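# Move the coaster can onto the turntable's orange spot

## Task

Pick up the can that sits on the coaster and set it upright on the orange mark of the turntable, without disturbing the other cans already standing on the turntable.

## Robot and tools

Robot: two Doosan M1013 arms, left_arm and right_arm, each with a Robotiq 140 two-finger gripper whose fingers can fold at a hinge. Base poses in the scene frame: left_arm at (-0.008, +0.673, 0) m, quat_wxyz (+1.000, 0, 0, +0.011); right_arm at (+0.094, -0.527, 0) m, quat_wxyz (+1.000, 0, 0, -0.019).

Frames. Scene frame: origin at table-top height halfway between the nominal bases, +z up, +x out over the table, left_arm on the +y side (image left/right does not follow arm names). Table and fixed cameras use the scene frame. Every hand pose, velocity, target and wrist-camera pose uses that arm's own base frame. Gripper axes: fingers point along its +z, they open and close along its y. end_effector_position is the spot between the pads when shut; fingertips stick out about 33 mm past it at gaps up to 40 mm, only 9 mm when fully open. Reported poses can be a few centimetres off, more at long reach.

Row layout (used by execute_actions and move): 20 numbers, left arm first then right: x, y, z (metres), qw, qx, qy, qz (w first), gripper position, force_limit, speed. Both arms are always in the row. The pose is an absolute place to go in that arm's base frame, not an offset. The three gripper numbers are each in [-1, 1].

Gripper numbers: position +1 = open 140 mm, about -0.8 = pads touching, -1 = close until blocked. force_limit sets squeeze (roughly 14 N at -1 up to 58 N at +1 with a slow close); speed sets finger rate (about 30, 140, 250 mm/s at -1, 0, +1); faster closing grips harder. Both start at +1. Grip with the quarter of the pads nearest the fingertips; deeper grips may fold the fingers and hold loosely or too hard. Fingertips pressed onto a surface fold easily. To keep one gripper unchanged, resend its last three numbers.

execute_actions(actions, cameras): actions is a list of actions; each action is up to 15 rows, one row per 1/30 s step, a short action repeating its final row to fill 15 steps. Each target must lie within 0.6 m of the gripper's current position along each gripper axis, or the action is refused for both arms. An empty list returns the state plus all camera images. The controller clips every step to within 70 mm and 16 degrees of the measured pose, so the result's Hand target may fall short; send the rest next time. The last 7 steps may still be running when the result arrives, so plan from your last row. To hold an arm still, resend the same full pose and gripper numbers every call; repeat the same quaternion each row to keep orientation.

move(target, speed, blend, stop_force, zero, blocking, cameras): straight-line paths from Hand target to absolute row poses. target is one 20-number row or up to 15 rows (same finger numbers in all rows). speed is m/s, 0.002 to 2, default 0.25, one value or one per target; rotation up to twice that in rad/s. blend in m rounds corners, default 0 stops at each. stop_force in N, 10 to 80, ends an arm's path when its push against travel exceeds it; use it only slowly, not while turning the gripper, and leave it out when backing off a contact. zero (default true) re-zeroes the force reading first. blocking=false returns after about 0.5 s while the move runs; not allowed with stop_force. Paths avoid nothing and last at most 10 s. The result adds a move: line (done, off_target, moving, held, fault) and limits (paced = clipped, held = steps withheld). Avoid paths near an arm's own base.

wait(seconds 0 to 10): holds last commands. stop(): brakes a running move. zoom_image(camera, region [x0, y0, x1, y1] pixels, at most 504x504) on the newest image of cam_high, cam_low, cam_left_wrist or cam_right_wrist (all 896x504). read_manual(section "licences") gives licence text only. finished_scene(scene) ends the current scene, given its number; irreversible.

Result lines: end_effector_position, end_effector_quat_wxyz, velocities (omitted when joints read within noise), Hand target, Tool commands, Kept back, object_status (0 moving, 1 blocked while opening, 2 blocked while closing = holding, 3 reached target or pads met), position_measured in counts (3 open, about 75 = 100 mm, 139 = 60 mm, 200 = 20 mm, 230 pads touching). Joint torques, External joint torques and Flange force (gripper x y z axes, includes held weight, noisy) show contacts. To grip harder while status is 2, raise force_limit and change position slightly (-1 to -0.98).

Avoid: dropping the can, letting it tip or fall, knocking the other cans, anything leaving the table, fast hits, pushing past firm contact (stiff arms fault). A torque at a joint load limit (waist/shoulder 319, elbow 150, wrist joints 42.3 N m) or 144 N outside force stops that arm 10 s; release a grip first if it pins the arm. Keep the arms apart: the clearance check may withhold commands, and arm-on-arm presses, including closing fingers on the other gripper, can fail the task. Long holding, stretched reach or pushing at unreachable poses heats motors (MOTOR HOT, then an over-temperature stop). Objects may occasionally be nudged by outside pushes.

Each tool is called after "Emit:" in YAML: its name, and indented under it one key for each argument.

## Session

Emit:
execute_actions:
  actions: []

Emit:
wait:
  seconds: 0.3
  cameras: ["cam_high"]

Scene clock: 0.00 s.
left_arm: end_effector_position=(+0.2547, -0.7254, +0.3690) position_measured=3 object_status=3 end_effector_quat_wxyz=(+0.734, +0.439, -0.507, +0.111) | right_arm: end_effector_position=(+0.5584, +0.2755, +0.2412) position_measured=3 object_status=3 end_effector_quat_wxyz=(+0.003, +0.958, +0.288, -0.003)
Joint positions: left_arm=[-0.842 0.428 1.893 -1.736 1.542 3.338] | right_arm=[0.406 0.159 1.76 -0.007 1.228 1.394]
Joint velocities: within noise
Joint torques (N m): no reading
External joint torques (N m): no reading
Flange force (N): no reading
Hand target: left_arm +0.2547, -0.7254, +0.3690; +0.734, +0.439, -0.507, +0.111 | right_arm +0.5584, +0.2755, +0.2412; +0.003, +0.958, +0.288, -0.003
Tool commands: left_gripper/position=+1.0 left_gripper/force_limit=+1.0 left_gripper/speed=+1.0 right_gripper/position=+1.0 right_gripper/force_limit=+1.0 right_gripper/speed=+1.0

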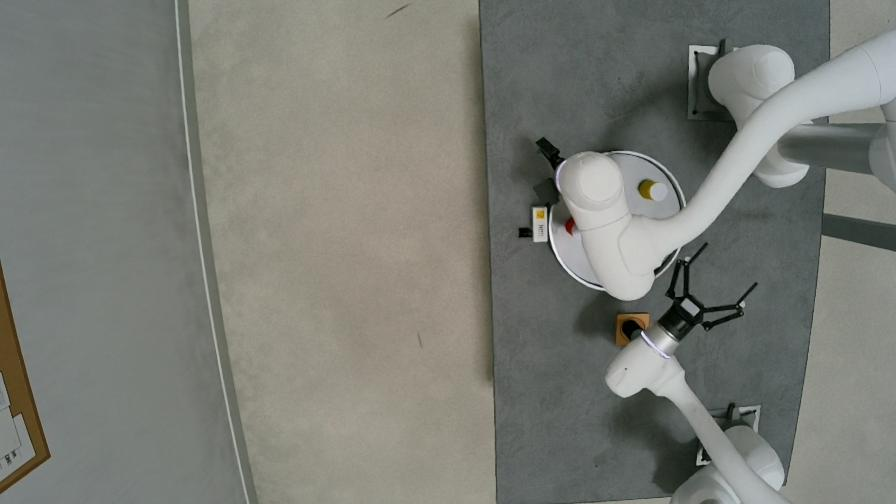

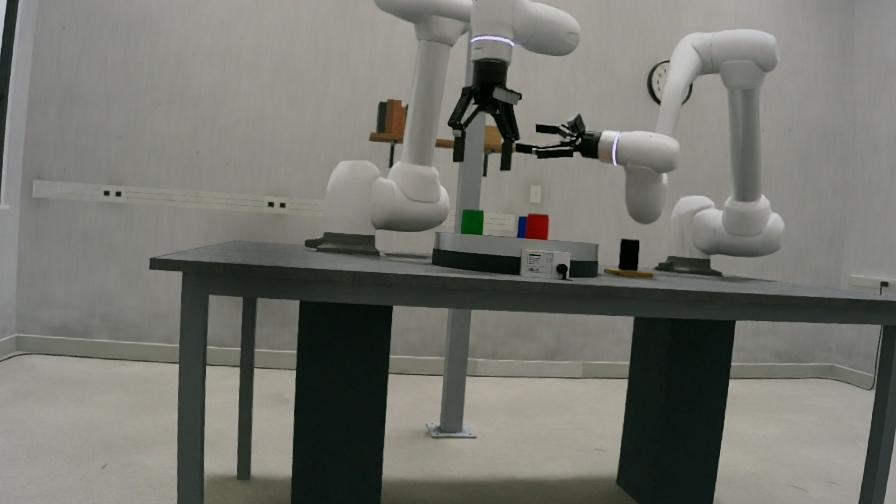

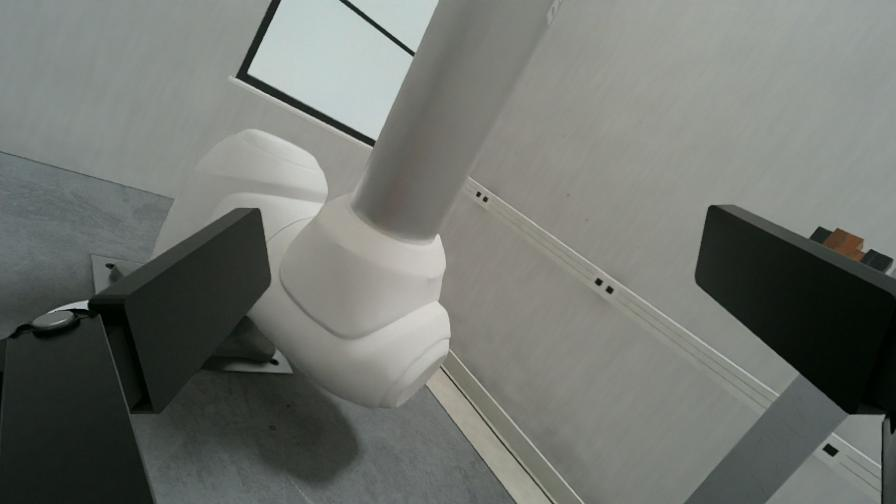

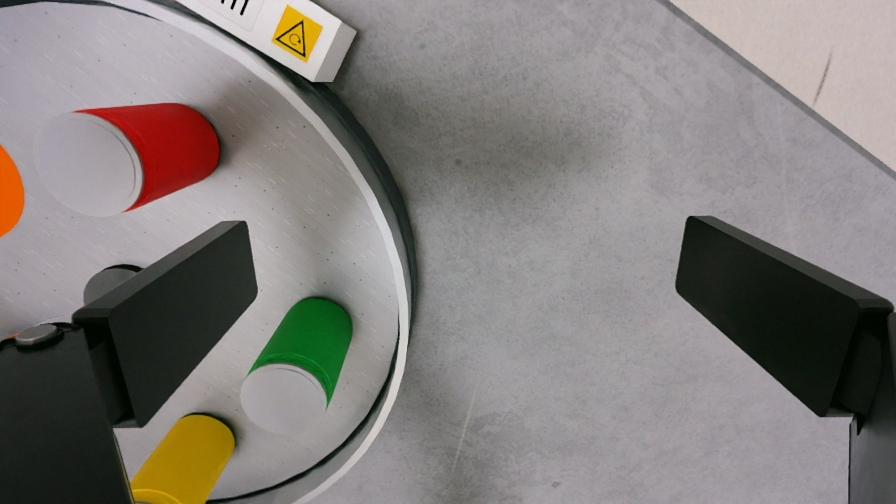

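Scene clock: 0.30 s.
left_arm: end_effector_position=(+0.2547, -0.7254, +0.3690) position_measured=3 object_status=3 end_effector_quat_wxyz=(+0.734, +0.439, -0.507, +0.111) | right_arm: end_effector_position=(+0.5584, +0.2755, +0.2412) position_measured=3 object_status=3 end_effector_quat_wxyz=(+0.003, +0.958, +0.288, -0.003)
Joint positions: left_arm=[-0.842 0.428 1.893 -1.736 1.542 3.338] | right_arm=[0.406 0.159 1.76 -0.007 1.228 1.394]
Joint torques (N m): left_arm=[-0.69 -77.18 -27.86 -2.46 1.82 -0.04] | right_arm=[-0.39 -53.03 -39.47 3.5 0.09 -0.44]
External joint torques (N m): left_arm=[0.4 4.92 -0.69 -0.06 0.07 0.07] | right_arm=[0.41 -2.3 0.46 0.5 -0.13 0.44]
Flange force (N): left_arm=[-0.6 -9.3 -0.5] | right_arm=[-4.2 -1.9 -0.5]
Hand target: left_arm +0.2547, -0.7254, +0.3690; +0.734, +0.439, -0.507, +0.111 | right_arm +0.5584, +0.2755, +0.2412; +0.003, +0.958, +0.288, -0.003
Tool commands: left_gripper/position=+1.0 left_gripper/force_limit=+1.0 left_gripper/speed=+1.0 right_gripper/position=+1.0 right_gripper/force_limit=+1.0 right_gripper/speed=+1.0
wait: 0.30 s; at rest by 0.17 s
Images, in order (width x height): cam_high 896x504.

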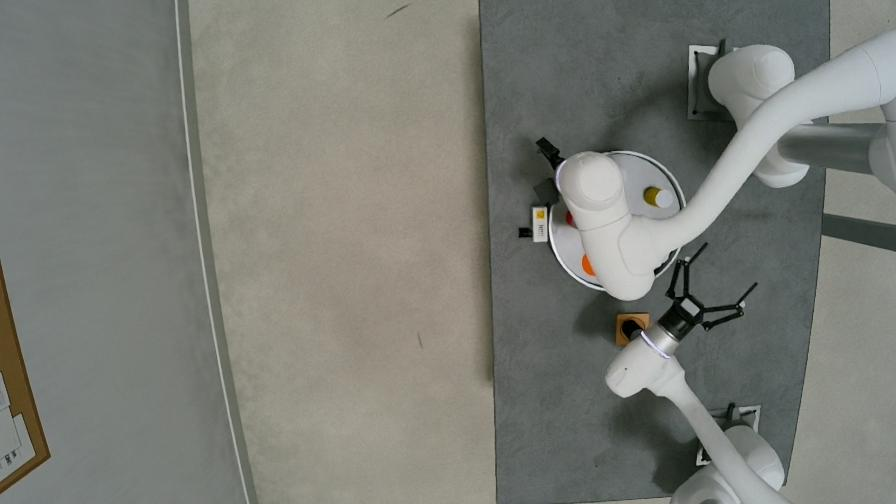

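Emit:
move:
  target: [0.391,-0.449,0.25,0,1,0,0,0.2,0,0,0.5,-0.25,0.3,0.003,0.958,0.288,-0.003,1,1,1]
  speed: 0.5
  cameras: ["cam_left_wrist", "cam_high"]

Scene clock: 4.77 s.
left_arm: end_effector_position=(+0.3910, -0.4490, +0.2500) position_measured=104 object_status=3 end_effector_quat_wxyz=(+0.000, +1.000, +0.000, +0.000) | right_arm: end_effector_position=(+0.5000, -0.2500, +0.3000) position_measured=3 object_status=3 end_effector_quat_wxyz=(+0.003, +0.958, +0.288, -0.003)
Joint positions: left_arm=[-0.912 0.109 1.802 0 1.231 0.659] | right_arm=[-0.52 0.027 1.796 -0.009 1.318 0.469]
Joint torques (N m): left_arm=[-1.32 -56.23 -39.52 4.39 -0.36 -0.07] | right_arm=[-0.68 -40.71 -40.56 3.64 0.1 -0.61]
External joint torques (N m): left_arm=[1.51 4.15 -0.75 -0.22 0.33 0.07] | right_arm=[0.85 -2.39 0.38 0.51 -0.13 0.61]
Flange force (N): left_arm=[7.3 4.3 0.7] | right_arm=[0.1 -5.0 -0.2]
Hand target: left_arm +0.3910, -0.4490, +0.2500; +0.000, +1.000, +0.000, +0.000 | right_arm +0.5000, -0.2500, +0.3000; +0.003, +0.958, +0.288, -0.003
Off the commanded pose: left_arm 0.000 m, 0 deg | right_arm 0.000 m, 0 deg.
move: done
Images, in order (width x height): cam_high 896x504, cam_left_wrist 896x504.

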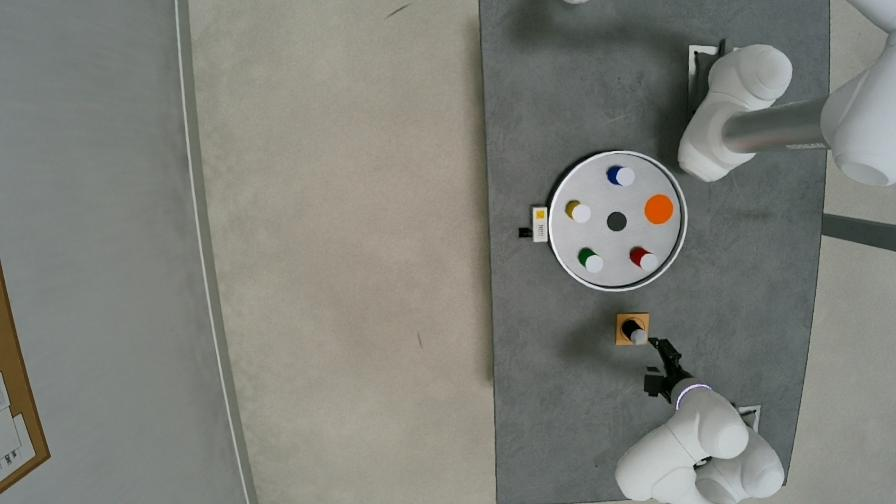

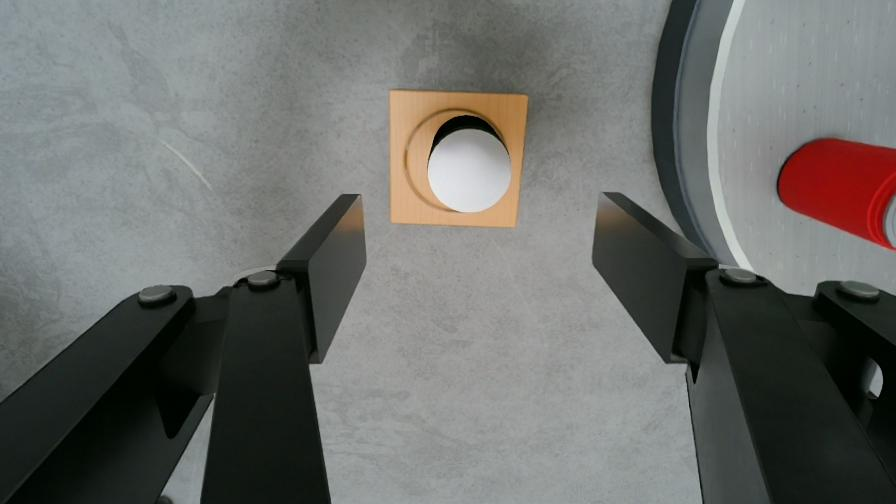

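Emit:
move:
  target:
    - [0.3873,-0.4495,0.113,0,1,0,0,0.2,0,-0.6,0.5,-0.25,0.3,0.003,0.958,0.288,-0.003,1,1,1]
    - [0.3873,-0.4495,0.113,0,1,0,0,-1,0,-0.6,0.5,-0.25,0.3,0.003,0.958,0.288,-0.003,1,1,1]
  speed: 0.25
  cameras: ["cam_left_wrist", "cam_low"]

Emit:
zoom_image:
  camera: "cam_low"
  region: [560, 200, 700, 300]

Scene clock: 11.37 s.
left_arm: end_effector_position=(+0.3873, -0.4495, +0.1130) position_measured=155 object_status=0 end_effector_quat_wxyz=(+0.000, +1.000, +0.000, +0.000) | right_arm: end_effector_position=(+0.5000, -0.2500, +0.3000) position_measured=3 object_status=3 end_effector_quat_wxyz=(+0.003, +0.958, +0.288, -0.003)
Joint positions: left_arm=[-0.918 0.21 1.956 0 0.976 0.653] | right_arm=[-0.52 0.027 1.796 -0.009 1.318 0.469]
Joint torques (N m): left_arm=[-0.35 -52.39 -27.5 4.16 0.1 -0.01] | right_arm=[-0.12 -41.11 -40.58 3.63 0.13 -0.44]
External joint torques (N m): left_arm=[0.3 -4.47 -7.71 -0.52 -0.14 0.01] | right_arm=[0.16 -2.19 0.29 0.52 -0.16 0.44]
Flange force (N): left_arm=[5.5 5.5 -11.1] | right_arm=[-1.0 -3.9 -0.2]
Hand target: left_arm +0.3873, -0.4495, +0.1130; +0.000, +1.000, +0.000, +0.000 | right_arm +0.5000, -0.2500, +0.3000; +0.003, +0.958, +0.288, -0.003
Off the commanded pose: left_arm 0.000 m, 0 deg | right_arm 0.000 m, 0 deg.
move: done
Images, in order (width x height): cam_low 896x504, cam_left_wrist 896x504.

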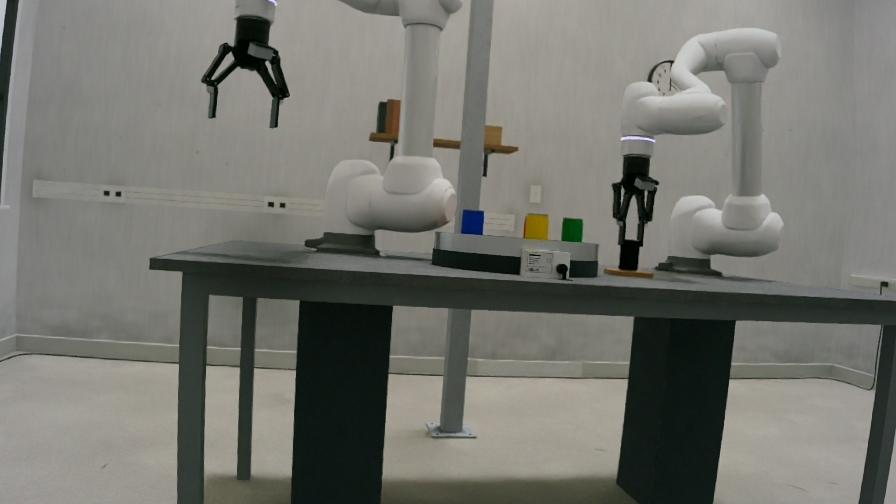

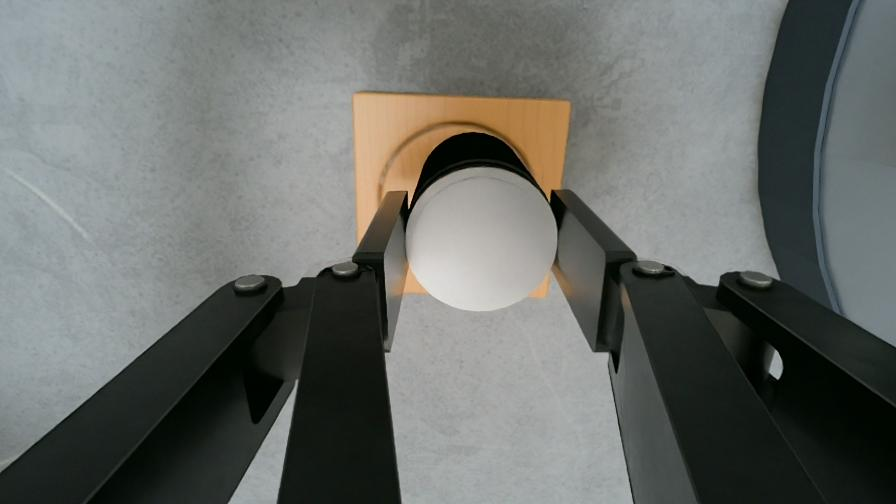

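Scaled by 3.600.

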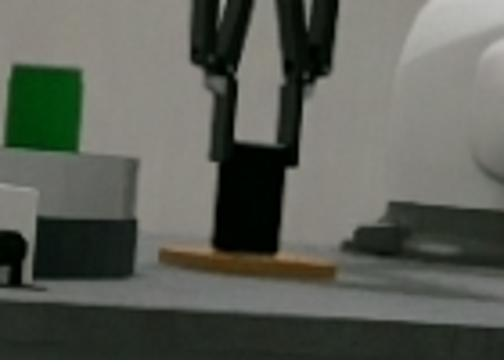

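Emit:
wait:
  seconds: 0.2
  cameras: ["cam_left_wrist"]

Scene clock: 13.70 s.
left_arm: end_effector_position=(+0.3873, -0.4495, +0.1130) position_measured=155 object_status=2 end_effector_quat_wxyz=(+0.000, +1.000, +0.000, +0.000) | right_arm: end_effector_position=(+0.5000, -0.2500, +0.3000) position_measured=3 object_status=3 end_effector_quat_wxyz=(+0.003, +0.958, +0.288, -0.003)
Joint positions: left_arm=[-0.918 0.21 1.956 0 0.976 0.653] | right_arm=[-0.52 0.027 1.796 -0.009 1.318 0.469]
Joint torques (N m): left_arm=[-0.72 -52.22 -27.36 4.08 0.23 -0.11] | right_arm=[-0.16 -41.58 -40.59 3.65 0.06 -0.43]
External joint torques (N m): left_arm=[0.7 -4.68 -7.83 -0.43 -0.27 0.11] | right_arm=[0.01 -1.34 0.39 0.49 -0.09 0.43]
Flange force (N): left_arm=[6.0 4.9 -11.2] | right_arm=[-0.7 -2.8 0.2]
Hand target: left_arm +0.3873, -0.4495, +0.1130; +0.000, +1.000, +0.000, +0.000 | right_arm +0.5000, -0.2500, +0.3000; +0.003, +0.958, +0.288, -0.003
Tool commands: left_gripper/position=-1.0 left_gripper/force_limit=+0.0 left_gripper/speed=-0.6 right_gripper/position=+1.0 right_gripper/force_limit=+1.0 right_gripper/speed=+1.0
Off the commanded pose: left_arm 0.000 m, 0 deg | right_arm 0.000 m, 0 deg.
wait: 0.20 s; at rest from the start
Images, in order (width x height): cam_left_wrist 896x504.

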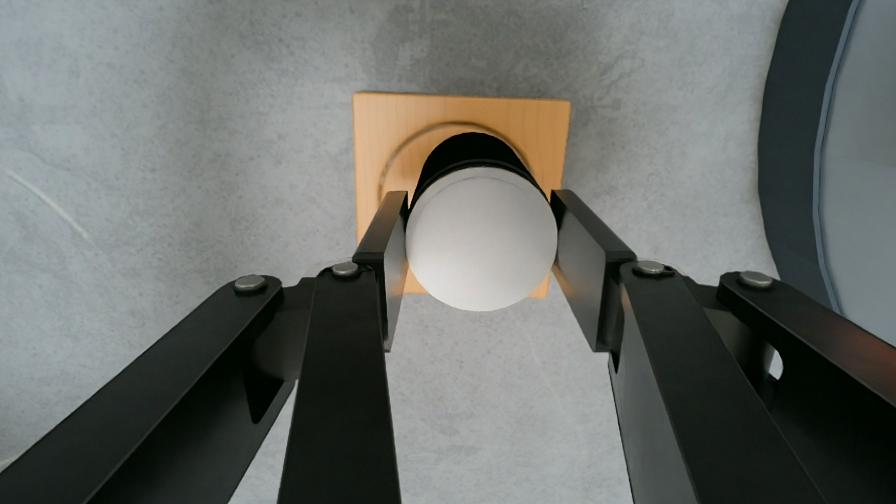

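Emit:
move:
  target:
    - [0.3873,-0.4495,0.22,0,1,0,0,-1,0,-0.6,0.5,-0.25,0.3,0.003,0.958,0.288,-0.003,1,1,1]
    - [0.3672,-0.9168,0.27,0,1,0,0,-1,0,-0.6,0.5,-0.25,0.3,0.003,0.958,0.288,-0.003,1,1,1]
  speed: [0.2, 0.35]
  blend: [0.04, 0]
  cameras: ["cam_left_wrist", "cam_high"]

Emit:
wait:
  seconds: 1
  cameras: ["cam_left_wrist"]

Emit:
wait:
  seconds: 1
  cameras: ["cam_left_wrist"]

Scene clock: 17.60 s.
left_arm: end_effector_position=(+0.3672, -0.9168, +0.2700) position_measured=155 object_status=2 end_effector_quat_wxyz=(+0.000, +1.000, +0.000, +0.000) | right_arm: end_effector_position=(+0.5000, -0.2500, +0.3000) position_measured=3 object_status=3 end_effector_quat_wxyz=(+0.003, +0.958, +0.288, -0.003)
Joint positions: left_arm=[-1.225 0.762 0.806 0 1.573 0.346] | right_arm=[-0.52 0.027 1.796 -0.009 1.318 0.469]
Joint torques (N m): left_arm=[-1.47 -123.41 -42.18 4.51 -0.23 -0.06] | right_arm=[-0.17 -40.89 -40.68 3.67 0.13 -0.41]
External joint torques (N m): left_arm=[0.71 8.61 -0.31 -0.13 0.21 0.06] | right_arm=[0.03 -2.08 0.48 0.47 -0.16 0.41]
Flange force (N): left_arm=[8.5 19.1 -1.0] | right_arm=[-1.4 -3.9 0.1]
Hand target: left_arm +0.3672, -0.9168, +0.2700; +0.000, +1.000, +0.000, +0.000 | right_arm +0.5000, -0.2500, +0.3000; +0.003, +0.958, +0.288, -0.003
Off the commanded pose: left_arm 0.000 m, 0 deg | right_arm 0.000 m, 0 deg.
move: done
Images, in order (width x height): cam_high 896x504, cam_left_wrist 896x504.

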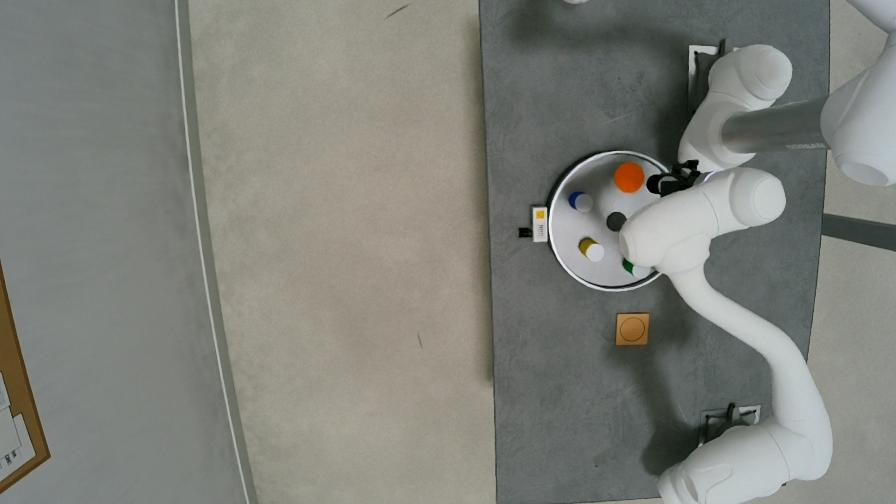

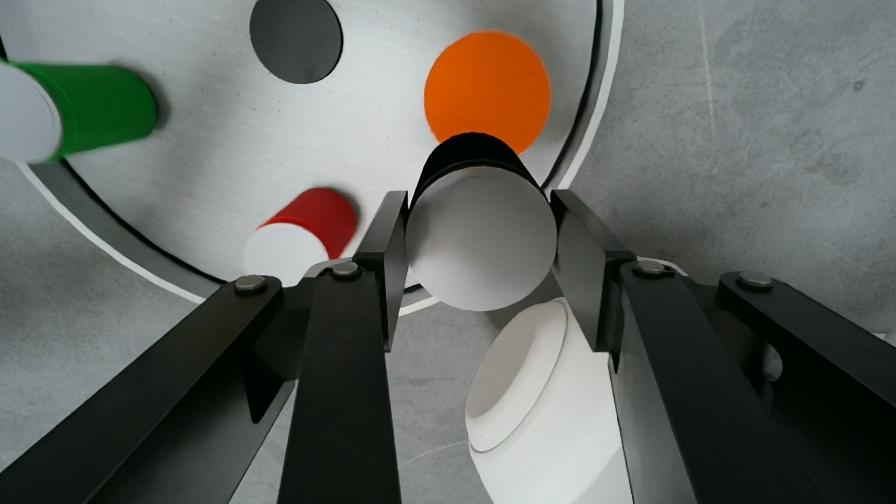

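Scene clock: 18.60 s.
left_arm: end_effector_position=(+0.3672, -0.9168, +0.2700) position_measured=155 object_status=2 end_effector_quat_wxyz=(+0.000, +1.000, +0.000, +0.000) | right_arm: end_effector_position=(+0.5000, -0.2500, +0.3000) position_measured=3 object_status=3 end_effector_quat_wxyz=(+0.003, +0.958, +0.288, -0.003)
Joint positions: left_arm=[-1.225 0.762 0.806 0 1.573 0.346] | right_arm=[-0.52 0.027 1.796 -0.009 1.318 0.469]
Joint torques (N m): left_arm=[-1.31 -123.3 -42.42 4.56 -0.05 -0.09] | right_arm=[-0.53 -41.03 -40.53 3.67 0.15 -0.44]
External joint torques (N m): left_arm=[1.29 7.79 -0.28 -0.13 0.03 0.08] | right_arm=[0.52 -2.11 0.32 0.47 -0.18 0.44]
Flange force (N): left_arm=[8.2 16.8 -0.6] | right_arm=[-0.5 -4.2 -0.1]
Hand target: left_arm +0.3672, -0.9168, +0.2700; +0.000, +1.000, +0.000, +0.000 | right_arm +0.5000, -0.2500, +0.3000; +0.003, +0.958, +0.288, -0.003
Tool commands: left_gripper/position=-1.0 left_gripper/force_limit=+0.0 left_gripper/speed=-0.6 right_gripper/position=+1.0 right_gripper/force_limit=+1.0 right_gripper/speed=+1.0
Off the commanded pose: left_arm 0.000 m, 0 deg | right_arm 0.000 m, 0 deg.
wait: 1.00 s; at rest by 0.17 s
Images, in order (width x height): cam_left_wrist 896x504.

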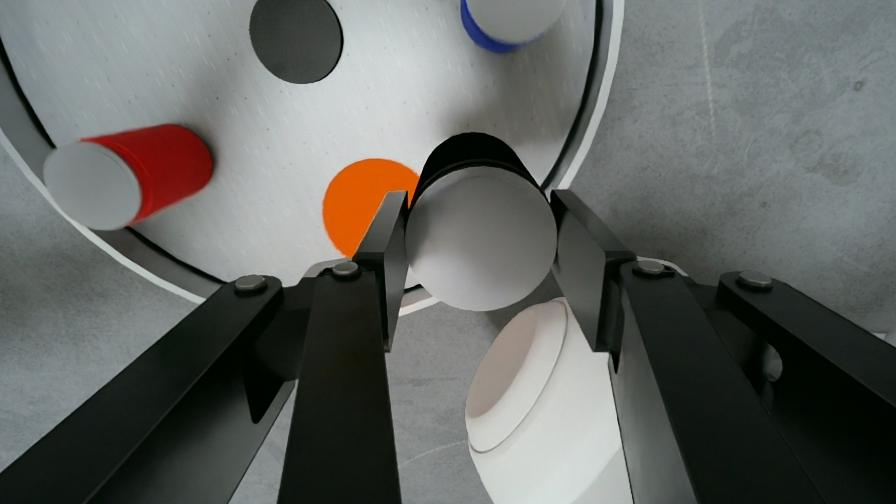

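Scene clock: 19.60 s.
left_arm: end_effector_position=(+0.3672, -0.9168, +0.2700) position_measured=155 object_status=2 end_effector_quat_wxyz=(+0.000, +1.000, +0.000, +0.000) | right_arm: end_effector_position=(+0.5000, -0.2500, +0.3000) position_measured=3 object_status=3 end_effector_quat_wxyz=(+0.003, +0.958, +0.288, -0.003)
Joint positions: left_arm=[-1.225 0.762 0.806 0 1.573 0.346] | right_arm=[-0.52 0.027 1.796 -0.009 1.318 0.469]
Joint torques (N m): left_arm=[-1.17 -123.51 -42.24 4.58 -0.07 0] | right_arm=[-0.22 -41.12 -40.7 3.64 0.08 -0.43]
External joint torques (N m): left_arm=[1.48 8.73 -0.2 -0.17 0.05 0] | right_arm=[0.21 -2.04 0.46 0.51 -0.11 0.43]
Flange force (N): left_arm=[9.0 18.4 -0.5] | right_arm=[-1.0 -4.0 0.0]
Hand target: left_arm +0.3672, -0.9168, +0.2700; +0.000, +1.000, +0.000, +0.000 | right_arm +0.5000, -0.2500, +0.3000; +0.003, +0.958, +0.288, -0.003
Tool commands: left_gripper/position=-1.0 left_gripper/force_limit=+0.0 left_gripper/speed=-0.6 right_gripper/position=+1.0 right_gripper/force_limit=+1.0 right_gripper/speed=+1.0
Off the commanded pose: left_arm 0.000 m, 0 deg | right_arm 0.000 m, 0 deg.
wait: 1.00 s; at rest by 0.17 s
Images, in order (width x height): cam_left_wrist 896x504.

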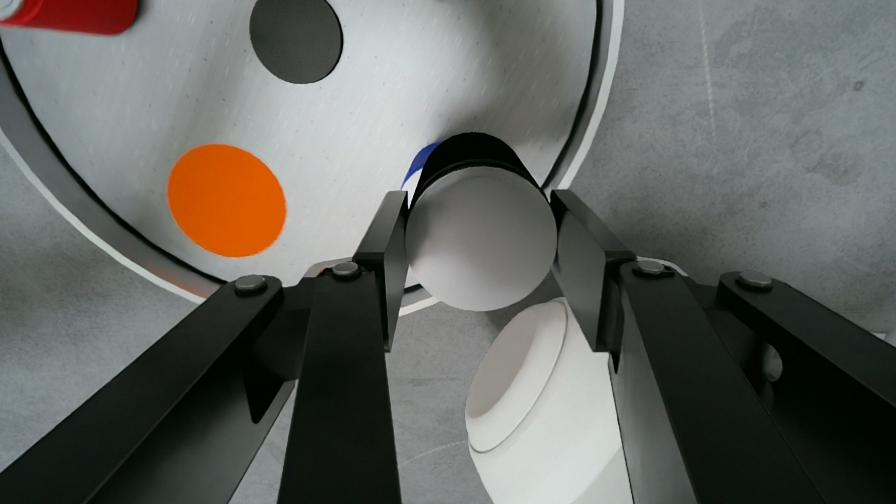

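Emit:
wait:
  seconds: 0

Scene clock: 20.63 s.
left_arm: end_effector_position=(+0.3672, -0.9168, +0.2700) position_measured=155 object_status=2 end_effector_quat_wxyz=(+0.000, +1.000, +0.000, +0.000) | right_arm: end_effector_position=(+0.5000, -0.2500, +0.3000) position_measured=3 object_status=3 end_effector_quat_wxyz=(+0.003, +0.958, +0.288, -0.003)
Joint positions: left_arm=[-1.225 0.762 0.806 0 1.573 0.346] | right_arm=[-0.52 0.027 1.796 -0.009 1.318 0.469]
Joint torques (N m): left_arm=[-1.09 -124.14 -42.11 4.64 -0.1 -0.08] | right_arm=[-0.1 -41.09 -40.72 3.57 0.06 -0.4]
External joint torques (N m): left_arm=[1.42 8.61 -0.57 -0.21 0.09 0.08] | right_arm=[0.13 -1.51 0.66 0.55 -0.09 0.4]
Flange force (N): left_arm=[9.5 19.6 -1.2] | right_arm=[-0.9 -3.5 0.5]
Hand target: left_arm +0.3672, -0.9168, +0.2700; +0.000, +1.000, +0.000, +0.000 | right_arm +0.5000, -0.2500, +0.3000; +0.003, +0.958, +0.288, -0.003
Tool commands: left_gripper/position=-1.0 left_gripper/force_limit=+0.0 left_gripper/speed=-0.6 right_gripper/position=+1.0 right_gripper/force_limit=+1.0 right_gripper/speed=+1.0
Off the commanded pose: left_arm 0.000 m, 0 deg | right_arm 0.000 m, 0 deg.

Emit:
wait:
  seconds: 3.38

Emit:
move:
  target:
    - [0.3353,-0.8821,0.27,0,1,0,0,-1,0,-0.6,0.5,-0.25,0.3,0.003,0.958,0.288,-0.003,1,1,1]
    - [0.3156,-0.8398,0.27,0,1,0,0,-1,0,-0.6,0.5,-0.25,0.3,0.003,0.958,0.288,-0.003,1,1,1]
    - [0.3115,-0.7933,0.27,0,1,0,0,-1,0,-0.6,0.5,-0.25,0.3,0.003,0.958,0.288,-0.003,1,1,1]
    - [0.3236,-0.7482,0.25,0,1,0,0,-1,0,-0.6,0.5,-0.25,0.3,0.003,0.958,0.288,-0.003,1,1,1]
    - [0.3504,-0.7099,0.23,0,1,0,0,-1,0,-0.6,0.5,-0.25,0.3,0.003,0.958,0.288,-0.003,1,1,1]
    - [0.3887,-0.6831,0.21,0,1,0,0,-1,0,-0.6,0.5,-0.25,0.3,0.003,0.958,0.288,-0.003,1,1,1]
    - [0.4338,-0.671,0.195,0,1,0,0,-1,0,-0.6,0.5,-0.25,0.3,0.003,0.958,0.288,-0.003,1,1,1]
    - [0.4803,-0.6751,0.185,0,1,0,0,-1,0,-0.6,0.5,-0.25,0.3,0.003,0.958,0.288,-0.003,1,1,1]
    - [0.5226,-0.6948,0.182,0,1,0,0,-1,0,-0.6,0.5,-0.25,0.3,0.003,0.958,0.288,-0.003,1,1,1]
    - [0.5557,-0.7279,0.182,0,1,0,0,-1,0,-0.6,0.5,-0.25,0.3,0.003,0.958,0.288,-0.003,1,1,1]
    - [0.5754,-0.7702,0.182,0,1,0,0,-1,0,-0.6,0.5,-0.25,0.3,0.003,0.958,0.288,-0.003,1,1,1]
    - [0.5795,-0.8167,0.182,0,1,0,0,-1,0,-0.6,0.5,-0.25,0.3,0.003,0.958,0.288,-0.003,1,1,1]
    - [0.5674,-0.8618,0.182,0,1,0,0,-1,0,-0.6,0.5,-0.25,0.3,0.003,0.958,0.288,-0.003,1,1,1]
    - [0.5406,-0.9001,0.182,0,1,0,0,-1,0,-0.6,0.5,-0.25,0.3,0.003,0.958,0.288,-0.003,1,1,1]
    - [0.5023,-0.9269,0.182,0,1,0,0,-1,0,-0.6,0.5,-0.25,0.3,0.003,0.958,0.288,-0.003,1,1,1]
  speed: [0.1204,0.1204,0.1204,0.131,0.131,0.131,0.1264,0.123,0.1207,0.1204,0.1204,0.1204,0.1204,0.1204,0.1204]
  blend: 0.01
  blocking: false
  cameras: ["cam_left_wrist"]

Emit:
wait:
  seconds: 1.3
  cameras: ["cam_left_wrist"]

Emit:
wait:
  seconds: 0.7
  cameras: ["cam_left_wrist"]

Scene clock: 24.70 s.
left_arm: end_effector_position=(+0.3672, -0.9168, +0.2700) position_measured=155 object_status=2 end_effector_quat_wxyz=(+0.000, +1.000, +0.000, +0.000) | right_arm: end_effector_position=(+0.5000, -0.2500, +0.3000) position_measured=3 object_status=3 end_effector_quat_wxyz=(+0.003, +0.958, +0.288, -0.003)
Joint positions: left_arm=[-1.225 0.762 0.806 0 1.573 0.346] | right_arm=[-0.52 0.027 1.796 -0.009 1.318 0.469]
Joint torques (N m): left_arm=[-1.17 -123.26 -42.42 4.54 -0.11 -0.08] | right_arm=[-0.17 -40.74 -40.7 3.58 0.1 -0.44]
External joint torques (N m): left_arm=[0.99 7.95 -0.26 -0.12 0.08 0.08] | right_arm=[0.2 -2.47 0.46 0.57 -0.13 0.44]
Flange force (N): left_arm=[8.1 17.2 -0.7] | right_arm=[-1.4 -4.6 -0.1]
Hand target: left_arm +0.3672, -0.9168, +0.2700; +0.000, +1.000, +0.000, +0.000 | right_arm +0.5000, -0.2500, +0.3000; +0.003, +0.958, +0.288, -0.003
Tool commands: left_gripper/position=-1.0 left_gripper/force_limit=+0.0 left_gripper/speed=-0.6 right_gripper/position=+1.0 right_gripper/force_limit=+1.0 right_gripper/speed=+1.0
Off the commanded pose: left_arm 0.000 m, 0 deg | right_arm 0.000 m, 0 deg.
wait: 3.40 s; at rest from the start

Scene clock: 25.20 s.
left_arm: end_effector_position=(+0.3380, -0.8839, +0.2698) position_measured=155 object_status=2 end_effector_quat_wxyz=(-0.001, +1.000, +0.000, +0.000) end_effector_velocity=(-0.071, +0.096, -0.001) end_effector_angular_velocity=(+0.001, +0.001, +0.000) | right_arm: end_effector_position=(+0.5000, -0.2500, +0.3000) position_measured=3 object_status=3 end_effector_quat_wxyz=(+0.003, +0.958, +0.288, -0.003)
Joint positions: left_arm=[-1.242 0.677 0.954 0 1.513 0.329] | right_arm=[-0.52 0.027 1.796 -0.009 1.318 0.469]
Joint velocities: left_arm=[-0.038 -0.225 0.384 -0.001 -0.158 -0.038] | right_arm=[within noise]
Joint torques (N m): left_arm=[0.63 -114.88 -40.88 4.66 0.49 -0.28] | right_arm=[0.1 -41.19 -40.62 3.65 0.11 -0.44]
External joint torques (N m): left_arm=[1.32 5.29 -1.74 -0.18 -0.48 0.28] | right_arm=[-0.1 -1.5 0.49 0.49 -0.14 0.44]
Flange force (N): left_arm=[7.2 14.0 -1.3] | right_arm=[-1.1 -3.1 0.3]
Hand target: left_arm +0.3313, -0.8732, +0.2698; -0.001, +1.000, +0.000, +0.000 | right_arm +0.5000, -0.2500, +0.3000; +0.003, +0.958, +0.288, -0.003
Tool commands: left_gripper/position=-1.0 left_gripper/force_limit=+0.0 left_gripper/speed=-0.6 right_gripper/position=+1.0 right_gripper/force_limit=+1.0 right_gripper/speed=+1.0
Off the commanded pose: left_arm 0.191 m, 0 deg | right_arm 0.000 m, 0 deg.
move: running; path passed 0 of 15 targets
Images, in order (width x height): cam_left_wrist 896x504.

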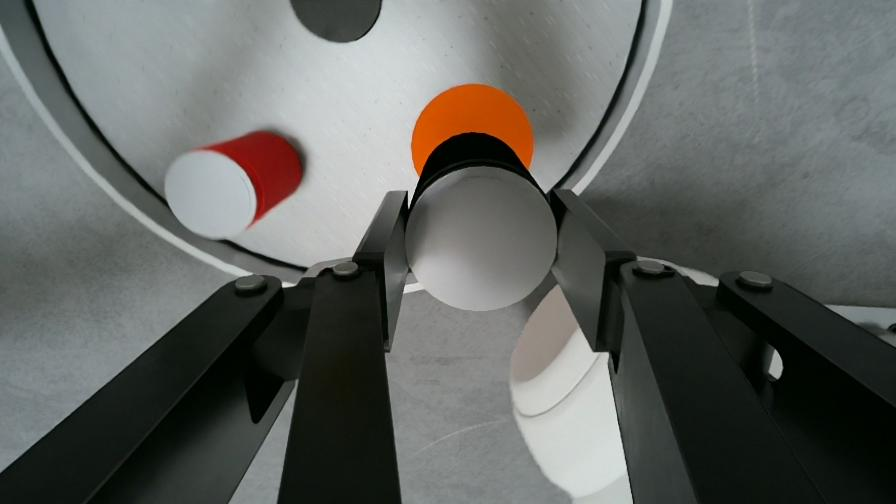

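Scene clock: 26.50 s.
left_arm: end_effector_position=(+0.3315, -0.7371, +0.2441) position_measured=155 object_status=2 end_effector_quat_wxyz=(+0.000, +1.000, +0.000, +0.000) end_effector_velocity=(+0.067, +0.101, -0.051) end_effector_angular_velocity=(-0.003, +0.000, +0.001) | right_arm: end_effector_position=(+0.5000, -0.2500, +0.3000) position_measured=3 object_status=3 end_effector_quat_wxyz=(+0.003, +0.958, +0.288, -0.003)
Joint positions: left_arm=[-1.191 0.443 1.374 0 1.326 0.38] | right_arm=[-0.52 0.027 1.796 -0.009 1.318 0.469]
Joint velocities: left_arm=[0.124 -0.084 0.22 -0.001 -0.138 0.123] | right_arm=[within noise]
Joint torques (N m): left_arm=[0.18 -93.22 -41.67 4.48 -0.07 0.12] | right_arm=[-0.15 -41.03 -40.59 3.64 0.09 -0.4]
External joint torques (N m): left_arm=[-0.24 8.22 0.56 -0.21 0.02 -0.12] | right_arm=[0.18 -1.7 0.48 0.5 -0.12 0.4]
Flange force (N): left_arm=[4.4 10.9 3.9] | right_arm=[-0.9 -3.5 0.2]
Hand target: left_arm +0.3380, -0.7273, +0.2391; +0.000, +1.000, +0.000, +0.000 | right_arm +0.5000, -0.2500, +0.3000; +0.003, +0.958, +0.288, -0.003
Tool commands: left_gripper/position=-1.0 left_gripper/force_limit=+0.0 left_gripper/speed=-0.6 right_gripper/position=+1.0 right_gripper/force_limit=+1.0 right_gripper/speed=+1.0
Off the commanded pose: left_arm 0.263 m, 0 deg | right_arm 0.000 m, 0 deg.
earlier move: running; path passed 4 of 15 targets
wait: 1.30 s; no rest
Images, in order (width x height): cam_left_wrist 896x504.

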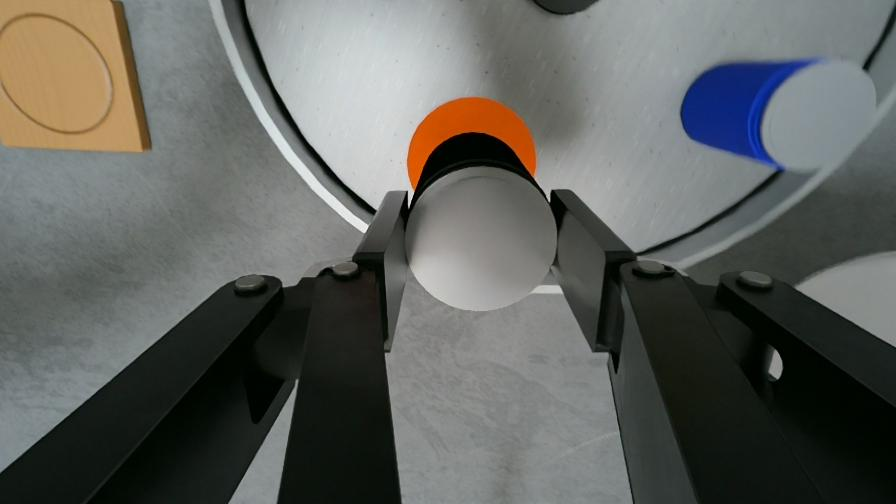

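Scene clock: 27.20 s.
left_arm: end_effector_position=(+0.3927, -0.6826, +0.2090) position_measured=155 object_status=2 end_effector_quat_wxyz=(+0.000, +1.000, +0.000, +0.000) end_effector_velocity=(+0.110, +0.042, -0.043) end_effector_angular_velocity=(-0.001, +0.001, -0.001) | right_arm: end_effector_position=(+0.5000, -0.2500, +0.3000) position_measured=3 object_status=3 end_effector_quat_wxyz=(+0.003, +0.958, +0.288, -0.003)
Joint positions: left_arm=[-1.093 0.426 1.465 0 1.251 0.478] | right_arm=[-0.52 0.027 1.796 -0.009 1.318 0.469]
Joint velocities: left_arm=[0.149 0.051 0.006 -0.001 -0.057 0.15] | right_arm=[within noise]
Joint torques (N m): left_arm=[0 -91.67 -41.92 4.44 -0.81 -0.15] | right_arm=[-0.03 -41.1 -40.58 3.66 0.09 -0.41]
External joint torques (N m): left_arm=[-0.8 9.61 0.92 -0.22 0.72 0.15] | right_arm=[0.22 -2.11 0.37 0.49 -0.12 0.41]
Flange force (N): left_arm=[5.9 11.9 4.8] | right_arm=[-1.0 -4.0 -0.1]
Hand target: left_arm +0.4039, -0.6788, +0.2049; +0.000, +1.000, +0.000, +0.000 | right_arm +0.5000, -0.2500, +0.3000; +0.003, +0.958, +0.288, -0.003
Tool commands: left_gripper/position=-1.0 left_gripper/force_limit=+0.0 left_gripper/speed=-0.6 right_gripper/position=+1.0 right_gripper/force_limit=+1.0 right_gripper/speed=+1.0
Off the commanded pose: left_arm 0.269 m, 0 deg | right_arm 0.000 m, 0 deg.
earlier move: running; path passed 6 of 15 targets
wait: 0.70 s; no rest
Images, in order (width x height): cam_left_wrist 896x504.

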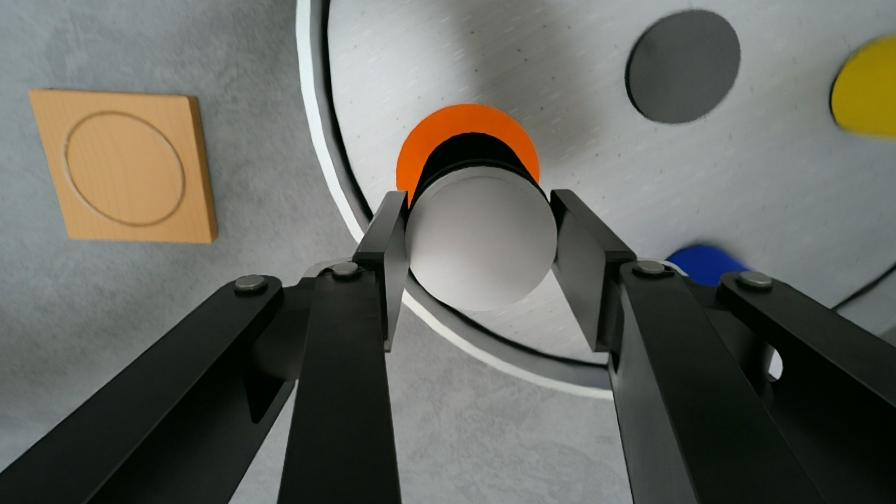

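Emit:
move:
  target:
    - [0.5563,-0.7267,0.182,0,1,0,0,-1,0,-0.6,0.5,-0.25,0.3,0.003,0.958,0.288,-0.003,1,1,1]
    - [0.5763,-0.7697,0.176,0,1,0,0,-1,0,-0.6,0.5,-0.25,0.3,0.003,0.958,0.288,-0.003,1,1,1]
    - [0.5805,-0.8169,0.17,0,1,0,0,-1,0,-0.6,0.5,-0.25,0.3,0.003,0.958,0.288,-0.003,1,1,1]
    - [0.5682,-0.8627,0.1675,0,1,0,0,-1,0,-0.6,0.5,-0.25,0.3,0.003,0.958,0.288,-0.003,1,1,1]
    - [0.541,-0.9015,0.1675,0,1,0,0,-1,0,-0.6,0.5,-0.25,0.3,0.003,0.958,0.288,-0.003,1,1,1]
    - [0.5022,-0.9287,0.1675,0,1,0,0,-1,0,-0.6,0.5,-0.25,0.3,0.003,0.958,0.288,-0.003,1,1,1]
    - [0.4564,-0.941,0.1675,0,1,0,0,-1,0,-0.6,0.5,-0.25,0.3,0.003,0.958,0.288,-0.003,1,1,1]
    - [0.4092,-0.9368,0.169,0,1,0,0,-1,0,-0.6,0.5,-0.25,0.3,0.003,0.958,0.288,-0.003,1,1,1]
    - [0.3662,-0.9168,0.172,0,1,0,0,-1,0,-0.6,0.5,-0.25,0.3,0.003,0.958,0.288,-0.003,1,1,1]
    - [0.3327,-0.8833,0.178,0,1,0,0,-1,0,-0.6,0.5,-0.25,0.3,0.003,0.958,0.288,-0.003,1,1,1]
    - [0.3127,-0.8403,0.182,0,1,0,0,-1,0,-0.6,0.5,-0.25,0.3,0.003,0.958,0.288,-0.003,1,1,1]
  speed: [0.122,0.117,0.117,0.1222,0.1222,0.1222,0.1222,0.1222,0.1222,0.1222,0.1222]
  blend: 0.01
  blocking: false
  cameras: ["cam_left_wrist"]

Emit:
wait:
  seconds: 0.8
  cameras: ["cam_left_wrist"]

Scene clock: 28.83 s.
left_arm: end_effector_position=(+0.5615, -0.7374, +0.1803) position_measured=155 object_status=2 end_effector_quat_wxyz=(+0.000, +1.000, +0.000, +0.000) end_effector_velocity=(+0.053, -0.102, -0.014) end_effector_angular_velocity=(+0.000, +0.001, +0.006) | right_arm: end_effector_position=(+0.5000, -0.2500, +0.3000) position_measured=3 object_status=3 end_effector_quat_wxyz=(+0.003, +0.958, +0.288, -0.003)
Joint positions: left_arm=[-0.957 0.663 1.139 0 1.338 0.613] | right_arm=[-0.52 0.027 1.796 -0.009 1.318 0.469]
Joint velocities: left_arm=[-0.016 0.203 -0.32 0 0.118 -0.022] | right_arm=[within noise]
Joint torques (N m): left_arm=[-7.14 -114.04 -40.88 4.26 -0.03 0.01] | right_arm=[-0.32 -40.91 -40.51 3.65 0.09 -0.45]
External joint torques (N m): left_arm=[2.43 9.66 -0.31 -0.13 -0.02 -0.01] | right_arm=[0.42 -2.19 0.32 0.5 -0.12 0.45]
Flange force (N): left_arm=[12.8 12.5 3.6] | right_arm=[-0.7 -4.2 -0.2]
Hand target: left_arm +0.5664, -0.7488, +0.1787; +0.000, +1.000, +0.000, +0.000 | right_arm +0.5000, -0.2500, +0.3000; +0.003, +0.958, +0.288, -0.003
Tool commands: left_gripper/position=-1.0 left_gripper/force_limit=+0.0 left_gripper/speed=-0.6 right_gripper/position=+1.0 right_gripper/force_limit=+1.0 right_gripper/speed=+1.0
Off the commanded pose: left_arm 0.269 m, 0 deg | right_arm 0.000 m, 0 deg.
earlier move: replaced; path passed 9 of 15 targets
move: running; path passed 1 of 11 targets
Images, in order (width x height): cam_left_wrist 896x504.

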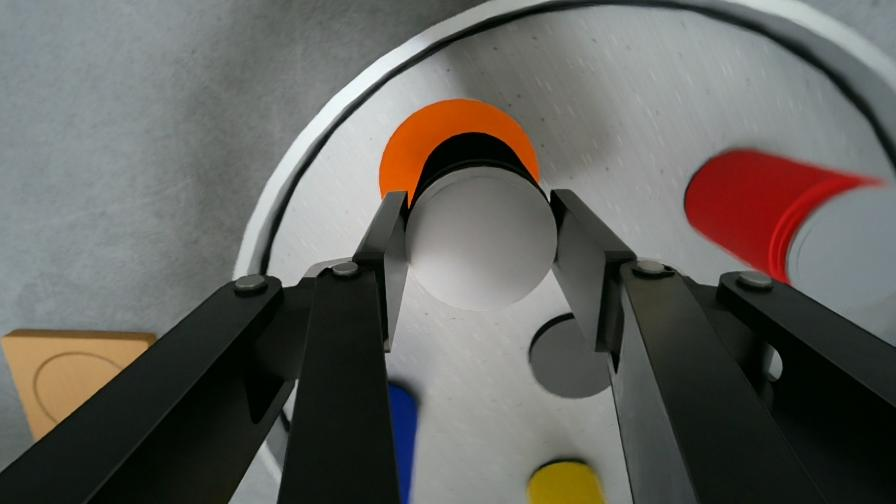

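Scene clock: 29.63 s.
left_arm: end_effector_position=(+0.5770, -0.8274, +0.1694) position_measured=155 object_status=2 end_effector_quat_wxyz=(+0.000, +1.000, +0.000, +0.000) end_effector_velocity=(-0.029, -0.119, -0.006) end_effector_angular_velocity=(+0.000, -0.001, -0.003) | right_arm: end_effector_position=(+0.5000, -0.2500, +0.3000) position_measured=3 object_status=3 end_effector_quat_wxyz=(+0.003, +0.958, +0.288, -0.003)
Joint positions: left_arm=[-0.996 0.821 0.882 0 1.438 0.575] | right_arm=[-0.52 0.027 1.796 -0.009 1.318 0.469]
Joint velocities: left_arm=[-0.088 0.17 -0.299 0.001 0.128 -0.085] | right_arm=[within noise]
Joint torques (N m): left_arm=[-2.11 -129.01 -41.38 4.47 -0.61 -0.11] | right_arm=[-0.15 -40.91 -40.54 3.65 0.11 -0.44]
External joint torques (N m): left_arm=[1.1 10.08 -0.66 -0.14 0.6 0.11] | right_arm=[-0.01 -1.65 0.45 0.48 -0.14 0.44]
Flange force (N): left_arm=[15.0 19.4 1.0] | right_arm=[-1.0 -3.3 0.2]
Hand target: left_arm +0.5739, -0.8397, +0.1687; +0.000, +1.000, +0.000, +0.000 | right_arm +0.5000, -0.2500, +0.3000; +0.003, +0.958, +0.288, -0.003
Tool commands: left_gripper/position=-1.0 left_gripper/force_limit=+0.0 left_gripper/speed=-0.6 right_gripper/position=+1.0 right_gripper/force_limit=+1.0 right_gripper/speed=+1.0
Off the commanded pose: left_arm 0.265 m, 0 deg | right_arm 0.000 m, 0 deg.
earlier move: running; path passed 3 of 11 targets
wait: 0.80 s; no rest
Images, in order (width x height): cam_left_wrist 896x504.

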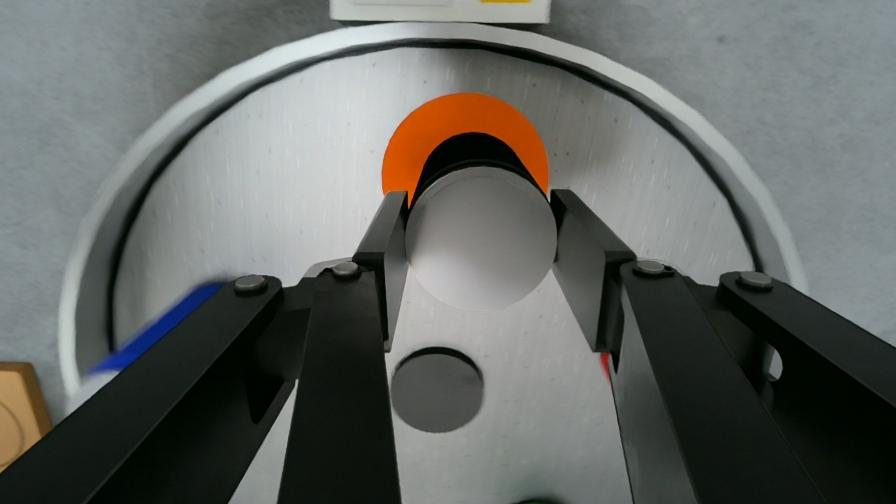

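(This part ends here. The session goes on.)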